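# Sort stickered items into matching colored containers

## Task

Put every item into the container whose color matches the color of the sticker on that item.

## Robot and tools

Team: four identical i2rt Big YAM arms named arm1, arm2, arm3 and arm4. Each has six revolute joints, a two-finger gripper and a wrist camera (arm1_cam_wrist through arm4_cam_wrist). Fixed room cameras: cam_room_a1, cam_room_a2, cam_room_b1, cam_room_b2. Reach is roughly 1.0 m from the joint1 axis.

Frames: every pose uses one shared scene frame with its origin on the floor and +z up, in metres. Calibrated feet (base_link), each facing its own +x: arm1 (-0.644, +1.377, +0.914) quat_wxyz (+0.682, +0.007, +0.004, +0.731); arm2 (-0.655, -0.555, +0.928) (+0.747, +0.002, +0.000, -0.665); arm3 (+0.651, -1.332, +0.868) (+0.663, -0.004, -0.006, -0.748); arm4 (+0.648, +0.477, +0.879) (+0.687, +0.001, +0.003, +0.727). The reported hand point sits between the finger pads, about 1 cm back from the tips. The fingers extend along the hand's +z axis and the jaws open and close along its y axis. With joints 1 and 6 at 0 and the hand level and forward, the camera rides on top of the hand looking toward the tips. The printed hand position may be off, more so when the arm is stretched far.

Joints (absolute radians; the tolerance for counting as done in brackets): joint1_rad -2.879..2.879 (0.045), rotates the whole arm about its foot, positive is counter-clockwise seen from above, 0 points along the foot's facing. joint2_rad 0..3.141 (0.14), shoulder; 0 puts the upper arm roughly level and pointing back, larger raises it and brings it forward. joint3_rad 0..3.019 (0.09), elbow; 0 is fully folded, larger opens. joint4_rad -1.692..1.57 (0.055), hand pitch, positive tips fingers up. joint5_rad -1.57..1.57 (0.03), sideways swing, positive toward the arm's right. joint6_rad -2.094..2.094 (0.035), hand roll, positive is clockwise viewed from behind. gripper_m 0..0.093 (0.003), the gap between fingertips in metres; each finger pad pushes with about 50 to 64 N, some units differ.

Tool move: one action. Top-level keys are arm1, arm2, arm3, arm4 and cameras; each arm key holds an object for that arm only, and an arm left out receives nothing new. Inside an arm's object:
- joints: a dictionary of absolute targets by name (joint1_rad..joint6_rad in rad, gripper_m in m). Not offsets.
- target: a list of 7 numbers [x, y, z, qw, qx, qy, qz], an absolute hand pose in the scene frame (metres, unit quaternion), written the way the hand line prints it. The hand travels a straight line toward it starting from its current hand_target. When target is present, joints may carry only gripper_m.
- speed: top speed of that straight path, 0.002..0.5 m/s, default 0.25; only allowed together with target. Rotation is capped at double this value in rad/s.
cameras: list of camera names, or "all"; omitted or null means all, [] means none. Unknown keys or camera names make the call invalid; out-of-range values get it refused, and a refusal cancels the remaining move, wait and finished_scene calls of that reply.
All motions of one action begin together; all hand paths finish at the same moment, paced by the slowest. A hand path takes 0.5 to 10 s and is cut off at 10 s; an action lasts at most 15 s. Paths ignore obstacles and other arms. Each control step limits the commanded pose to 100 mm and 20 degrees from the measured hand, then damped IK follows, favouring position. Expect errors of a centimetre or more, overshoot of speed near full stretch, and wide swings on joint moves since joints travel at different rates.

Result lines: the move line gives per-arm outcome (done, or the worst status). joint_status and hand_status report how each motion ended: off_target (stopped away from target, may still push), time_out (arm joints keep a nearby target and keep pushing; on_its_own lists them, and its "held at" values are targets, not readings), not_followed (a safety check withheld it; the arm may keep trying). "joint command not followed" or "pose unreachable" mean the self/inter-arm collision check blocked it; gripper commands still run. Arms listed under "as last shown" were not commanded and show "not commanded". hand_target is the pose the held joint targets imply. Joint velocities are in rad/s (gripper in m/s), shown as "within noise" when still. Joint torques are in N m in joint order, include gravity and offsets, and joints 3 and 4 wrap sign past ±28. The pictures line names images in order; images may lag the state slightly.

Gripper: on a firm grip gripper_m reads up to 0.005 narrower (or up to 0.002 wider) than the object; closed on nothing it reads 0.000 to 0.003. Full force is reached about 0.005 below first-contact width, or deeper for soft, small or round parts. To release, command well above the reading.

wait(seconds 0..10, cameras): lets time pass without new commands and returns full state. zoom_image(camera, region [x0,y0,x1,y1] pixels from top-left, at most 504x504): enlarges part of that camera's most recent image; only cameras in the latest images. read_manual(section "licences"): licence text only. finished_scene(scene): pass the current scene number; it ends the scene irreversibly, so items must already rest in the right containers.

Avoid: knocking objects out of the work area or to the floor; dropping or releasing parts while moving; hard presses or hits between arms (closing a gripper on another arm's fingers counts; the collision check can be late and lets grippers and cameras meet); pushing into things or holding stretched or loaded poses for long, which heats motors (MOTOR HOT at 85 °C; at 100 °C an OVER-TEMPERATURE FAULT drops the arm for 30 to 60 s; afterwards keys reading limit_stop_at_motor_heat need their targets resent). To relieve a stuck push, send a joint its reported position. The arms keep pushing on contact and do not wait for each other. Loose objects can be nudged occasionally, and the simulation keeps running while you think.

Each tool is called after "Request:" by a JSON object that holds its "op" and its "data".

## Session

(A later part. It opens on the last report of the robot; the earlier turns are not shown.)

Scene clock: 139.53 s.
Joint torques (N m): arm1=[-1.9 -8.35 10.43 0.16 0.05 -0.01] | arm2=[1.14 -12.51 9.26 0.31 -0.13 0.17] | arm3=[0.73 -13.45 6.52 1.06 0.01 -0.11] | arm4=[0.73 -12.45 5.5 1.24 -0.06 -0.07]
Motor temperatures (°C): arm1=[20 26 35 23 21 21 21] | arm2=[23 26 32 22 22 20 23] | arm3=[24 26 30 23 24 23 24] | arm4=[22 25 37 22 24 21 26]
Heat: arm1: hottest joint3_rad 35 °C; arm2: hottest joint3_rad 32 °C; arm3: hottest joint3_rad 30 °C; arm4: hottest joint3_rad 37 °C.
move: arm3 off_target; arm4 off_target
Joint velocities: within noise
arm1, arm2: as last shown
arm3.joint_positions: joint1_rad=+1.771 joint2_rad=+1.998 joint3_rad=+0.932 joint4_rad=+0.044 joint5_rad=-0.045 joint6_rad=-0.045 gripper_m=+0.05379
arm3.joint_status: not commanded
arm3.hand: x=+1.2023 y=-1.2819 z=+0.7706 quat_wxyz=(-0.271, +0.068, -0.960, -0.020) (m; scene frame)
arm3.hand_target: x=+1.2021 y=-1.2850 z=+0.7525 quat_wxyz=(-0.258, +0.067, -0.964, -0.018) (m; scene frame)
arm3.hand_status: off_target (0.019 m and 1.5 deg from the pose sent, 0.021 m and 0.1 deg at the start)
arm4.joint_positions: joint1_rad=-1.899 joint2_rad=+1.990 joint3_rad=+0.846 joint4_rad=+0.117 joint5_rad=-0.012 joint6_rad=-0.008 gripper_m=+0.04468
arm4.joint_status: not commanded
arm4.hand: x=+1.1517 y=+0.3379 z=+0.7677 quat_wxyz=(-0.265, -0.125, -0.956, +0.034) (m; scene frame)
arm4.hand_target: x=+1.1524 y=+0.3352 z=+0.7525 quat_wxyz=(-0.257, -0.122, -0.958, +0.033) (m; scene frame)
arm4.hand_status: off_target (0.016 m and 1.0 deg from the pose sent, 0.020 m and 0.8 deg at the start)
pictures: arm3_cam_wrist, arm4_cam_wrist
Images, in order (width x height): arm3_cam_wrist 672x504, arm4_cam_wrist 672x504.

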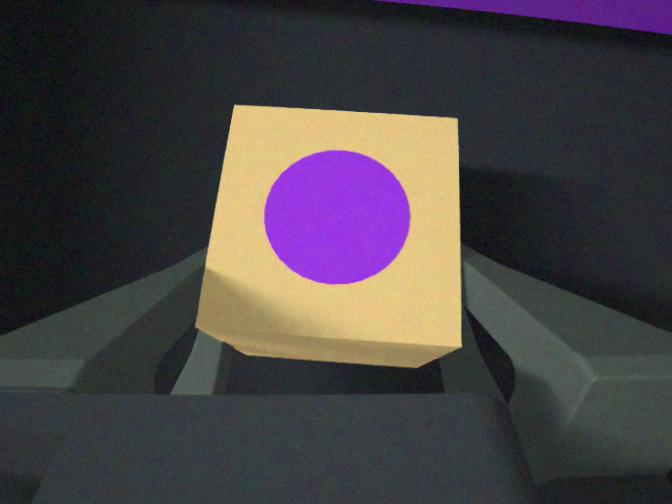

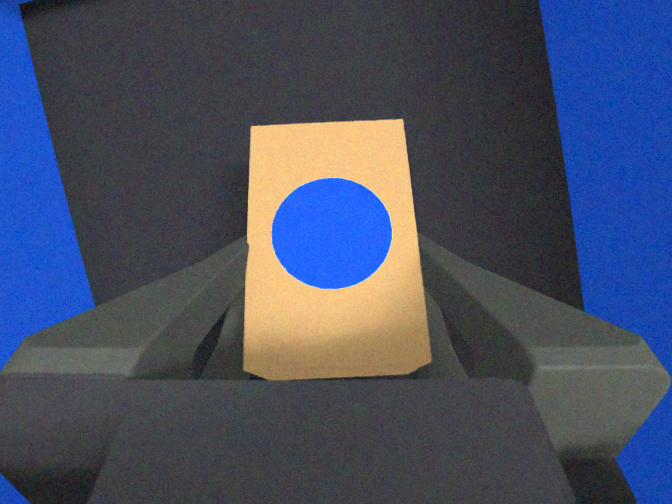

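Request:
{"op": "move", "data": {"arm3": {"joints": {"gripper_m": 0.093}}, "arm4": {"joints": {"gripper_m": 0.093}}, "cameras": []}}

Request:
{"op": "move", "data": {"arm3": {"target": [1.14, -1.28, 0.92, 0.2582, -0.0674, 0.9636, 0.0181], "speed": 0.25}, "arm4": {"target": [1.09, 0.35, 0.92, 0.2567, 0.1219, 0.9582, -0.0327], "speed": 0.25}, "cameras": ["arm3_cam_wrist", "arm4_cam_wrist"]}}

Scene clock: 143.73 s.
Joint torques (N m): arm1=[-2.49 -8.18 10.36 0.06 0.06 0.01] | arm2=[1.08 -12.51 9.28 0.29 -0.14 0.18] | arm3=[0.79 -16.97 6.12 0.98 0.02 -0.1] | arm4=[-0.03 -14.8 5.35 1.05 -0.03 -0.07]
Motor temperatures (°C): arm1=[20 26 35 23 21 21 21] | arm2=[23 26 32 22 22 20 23] | arm3=[24 26 30 23 24 23 24] | arm4=[22 25 36 22 24 21 26]
Heat: arm1: hottest joint3_rad 35 °C; arm2: hottest joint3_rad 32 °C; arm3: hottest joint3_rad 30 °C; arm4: hottest joint3_rad 36 °C.
move: arm3 done; arm4 done
Joint velocities: within noise
arm1, arm2: as last shown
arm3.joint_positions: joint1_rad=+1.771 joint2_rad=+2.036 joint3_rad=+0.932 joint4_rad=+0.044 joint5_rad=-0.045 joint6_rad=-0.045 gripper_m=+0.09295
arm3.joint_status: all done
arm3.hand: x=+1.1934 y=-1.2829 z=+0.7506 quat_wxyz=(-0.252, +0.067, -0.965, -0.020) (m; scene frame)
arm3.hand_target: x=+1.2022 y=-1.2850 z=+0.7526 quat_wxyz=(-0.258, +0.067, -0.964, -0.018) (m; scene frame)
arm3.hand_status: not commanded
arm4.joint_positions: joint1_rad=-1.899 joint2_rad=+2.013 joint3_rad=+0.846 joint4_rad=+0.117 joint5_rad=-0.013 joint6_rad=-0.008 gripper_m=+0.09292
arm4.joint_status: all done
arm4.hand: x=+1.1463 y=+0.3395 z=+0.7563 quat_wxyz=(-0.254, -0.125, -0.959, +0.032) (m; scene frame)
arm4.hand_target: x=+1.1524 y=+0.3353 z=+0.7524 quat_wxyz=(-0.257, -0.122, -0.958, +0.033) (m; scene frame)
arm4.hand_status: not commanded
pictures: none
No camera images: "cameras" was empty.

Scene clock: 145.13 s.
Joint torques (N m): arm1=[-3.08 -8.76 10.41 0.27 0.01 0.03] | arm2=[0.97 -12.51 9.22 0.31 -0.14 0.19] | arm3=[2.08 -12.34 6.95 0.76 0.11 0.02] | arm4=[0.56 -10.7 6.82 0.53 -0.02 -0.08]
Motor temperatures (°C): arm1=[20 26 35 23 21 21 21] | arm2=[23 26 32 22 22 20 23] | arm3=[24 26 30 23 24 23 24] | arm4=[22 25 36 22 24 21 26]
Heat: arm1: hottest joint3_rad 35 °C; arm2: hottest joint3_rad 32 °C; arm3: hottest joint3_rad 30 °C; arm4: hottest joint3_rad 36 °C.
move: arm3 done; arm4 done
Joint velocities: within noise
arm1, arm2: as last shown
arm3.joint_positions: joint1_rad=+1.771 joint2_rad=+1.528 joint3_rad=+0.842 joint4_rad=-0.342 joint5_rad=-0.038 joint6_rad=-0.042 gripper_m=+0.09295
arm3.joint_status: not commanded
arm3.hand: x=+1.1451 y=-1.2855 z=+0.9270 quat_wxyz=(-0.268, +0.065, -0.961, -0.017) (m; scene frame)
arm3.hand_target: x=+1.1399 y=-1.2801 z=+0.9201 quat_wxyz=(-0.258, +0.067, -0.964, -0.018) (m; scene frame)
arm3.hand_status: done (0.010 m and 1.2 deg from the pose sent, 0.178 m and 0.7 deg at the start)
arm4.joint_positions: joint1_rad=-1.907 joint2_rad=+1.474 joint3_rad=+0.737 joint4_rad=-0.289 joint5_rad=-0.018 joint6_rad=-0.013 gripper_m=+0.09292
arm4.joint_status: not commanded
arm4.hand: x=+1.0937 y=+0.3521 z=+0.9244 quat_wxyz=(-0.265, -0.125, -0.955, +0.033) (m; scene frame)
arm4.hand_target: x=+1.0900 y=+0.3502 z=+0.9200 quat_wxyz=(-0.257, -0.122, -0.958, +0.033) (m; scene frame)
arm4.hand_status: done (0.006 m and 1.1 deg from the pose sent, 0.173 m and 0.5 deg at the start)
pictures: arm3_cam_wrist, arm4_cam_wrist
Images, in order (width x height): arm3_cam_wrist 672x504, arm4_cam_wrist 672x504.

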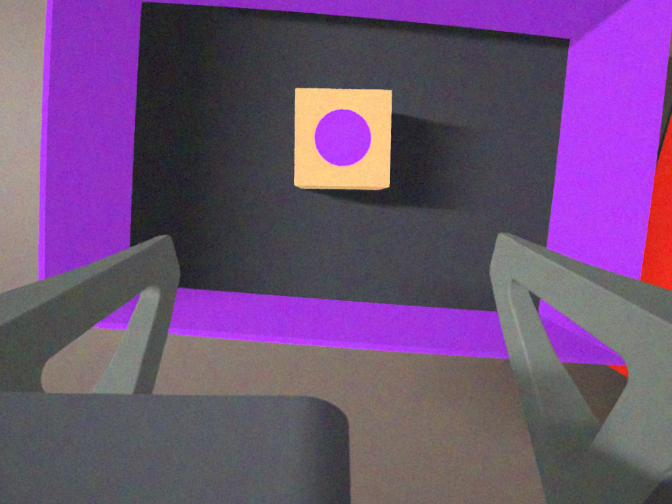

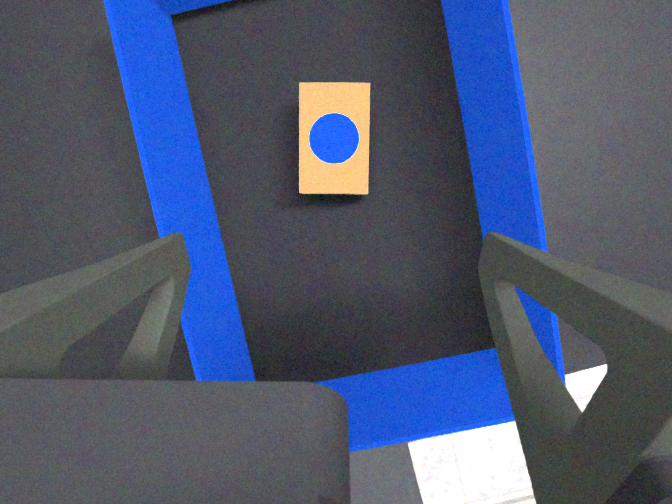

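Request:
{"op": "finished_scene", "data": {"scene": 2}}

The scene is finished: the task was done.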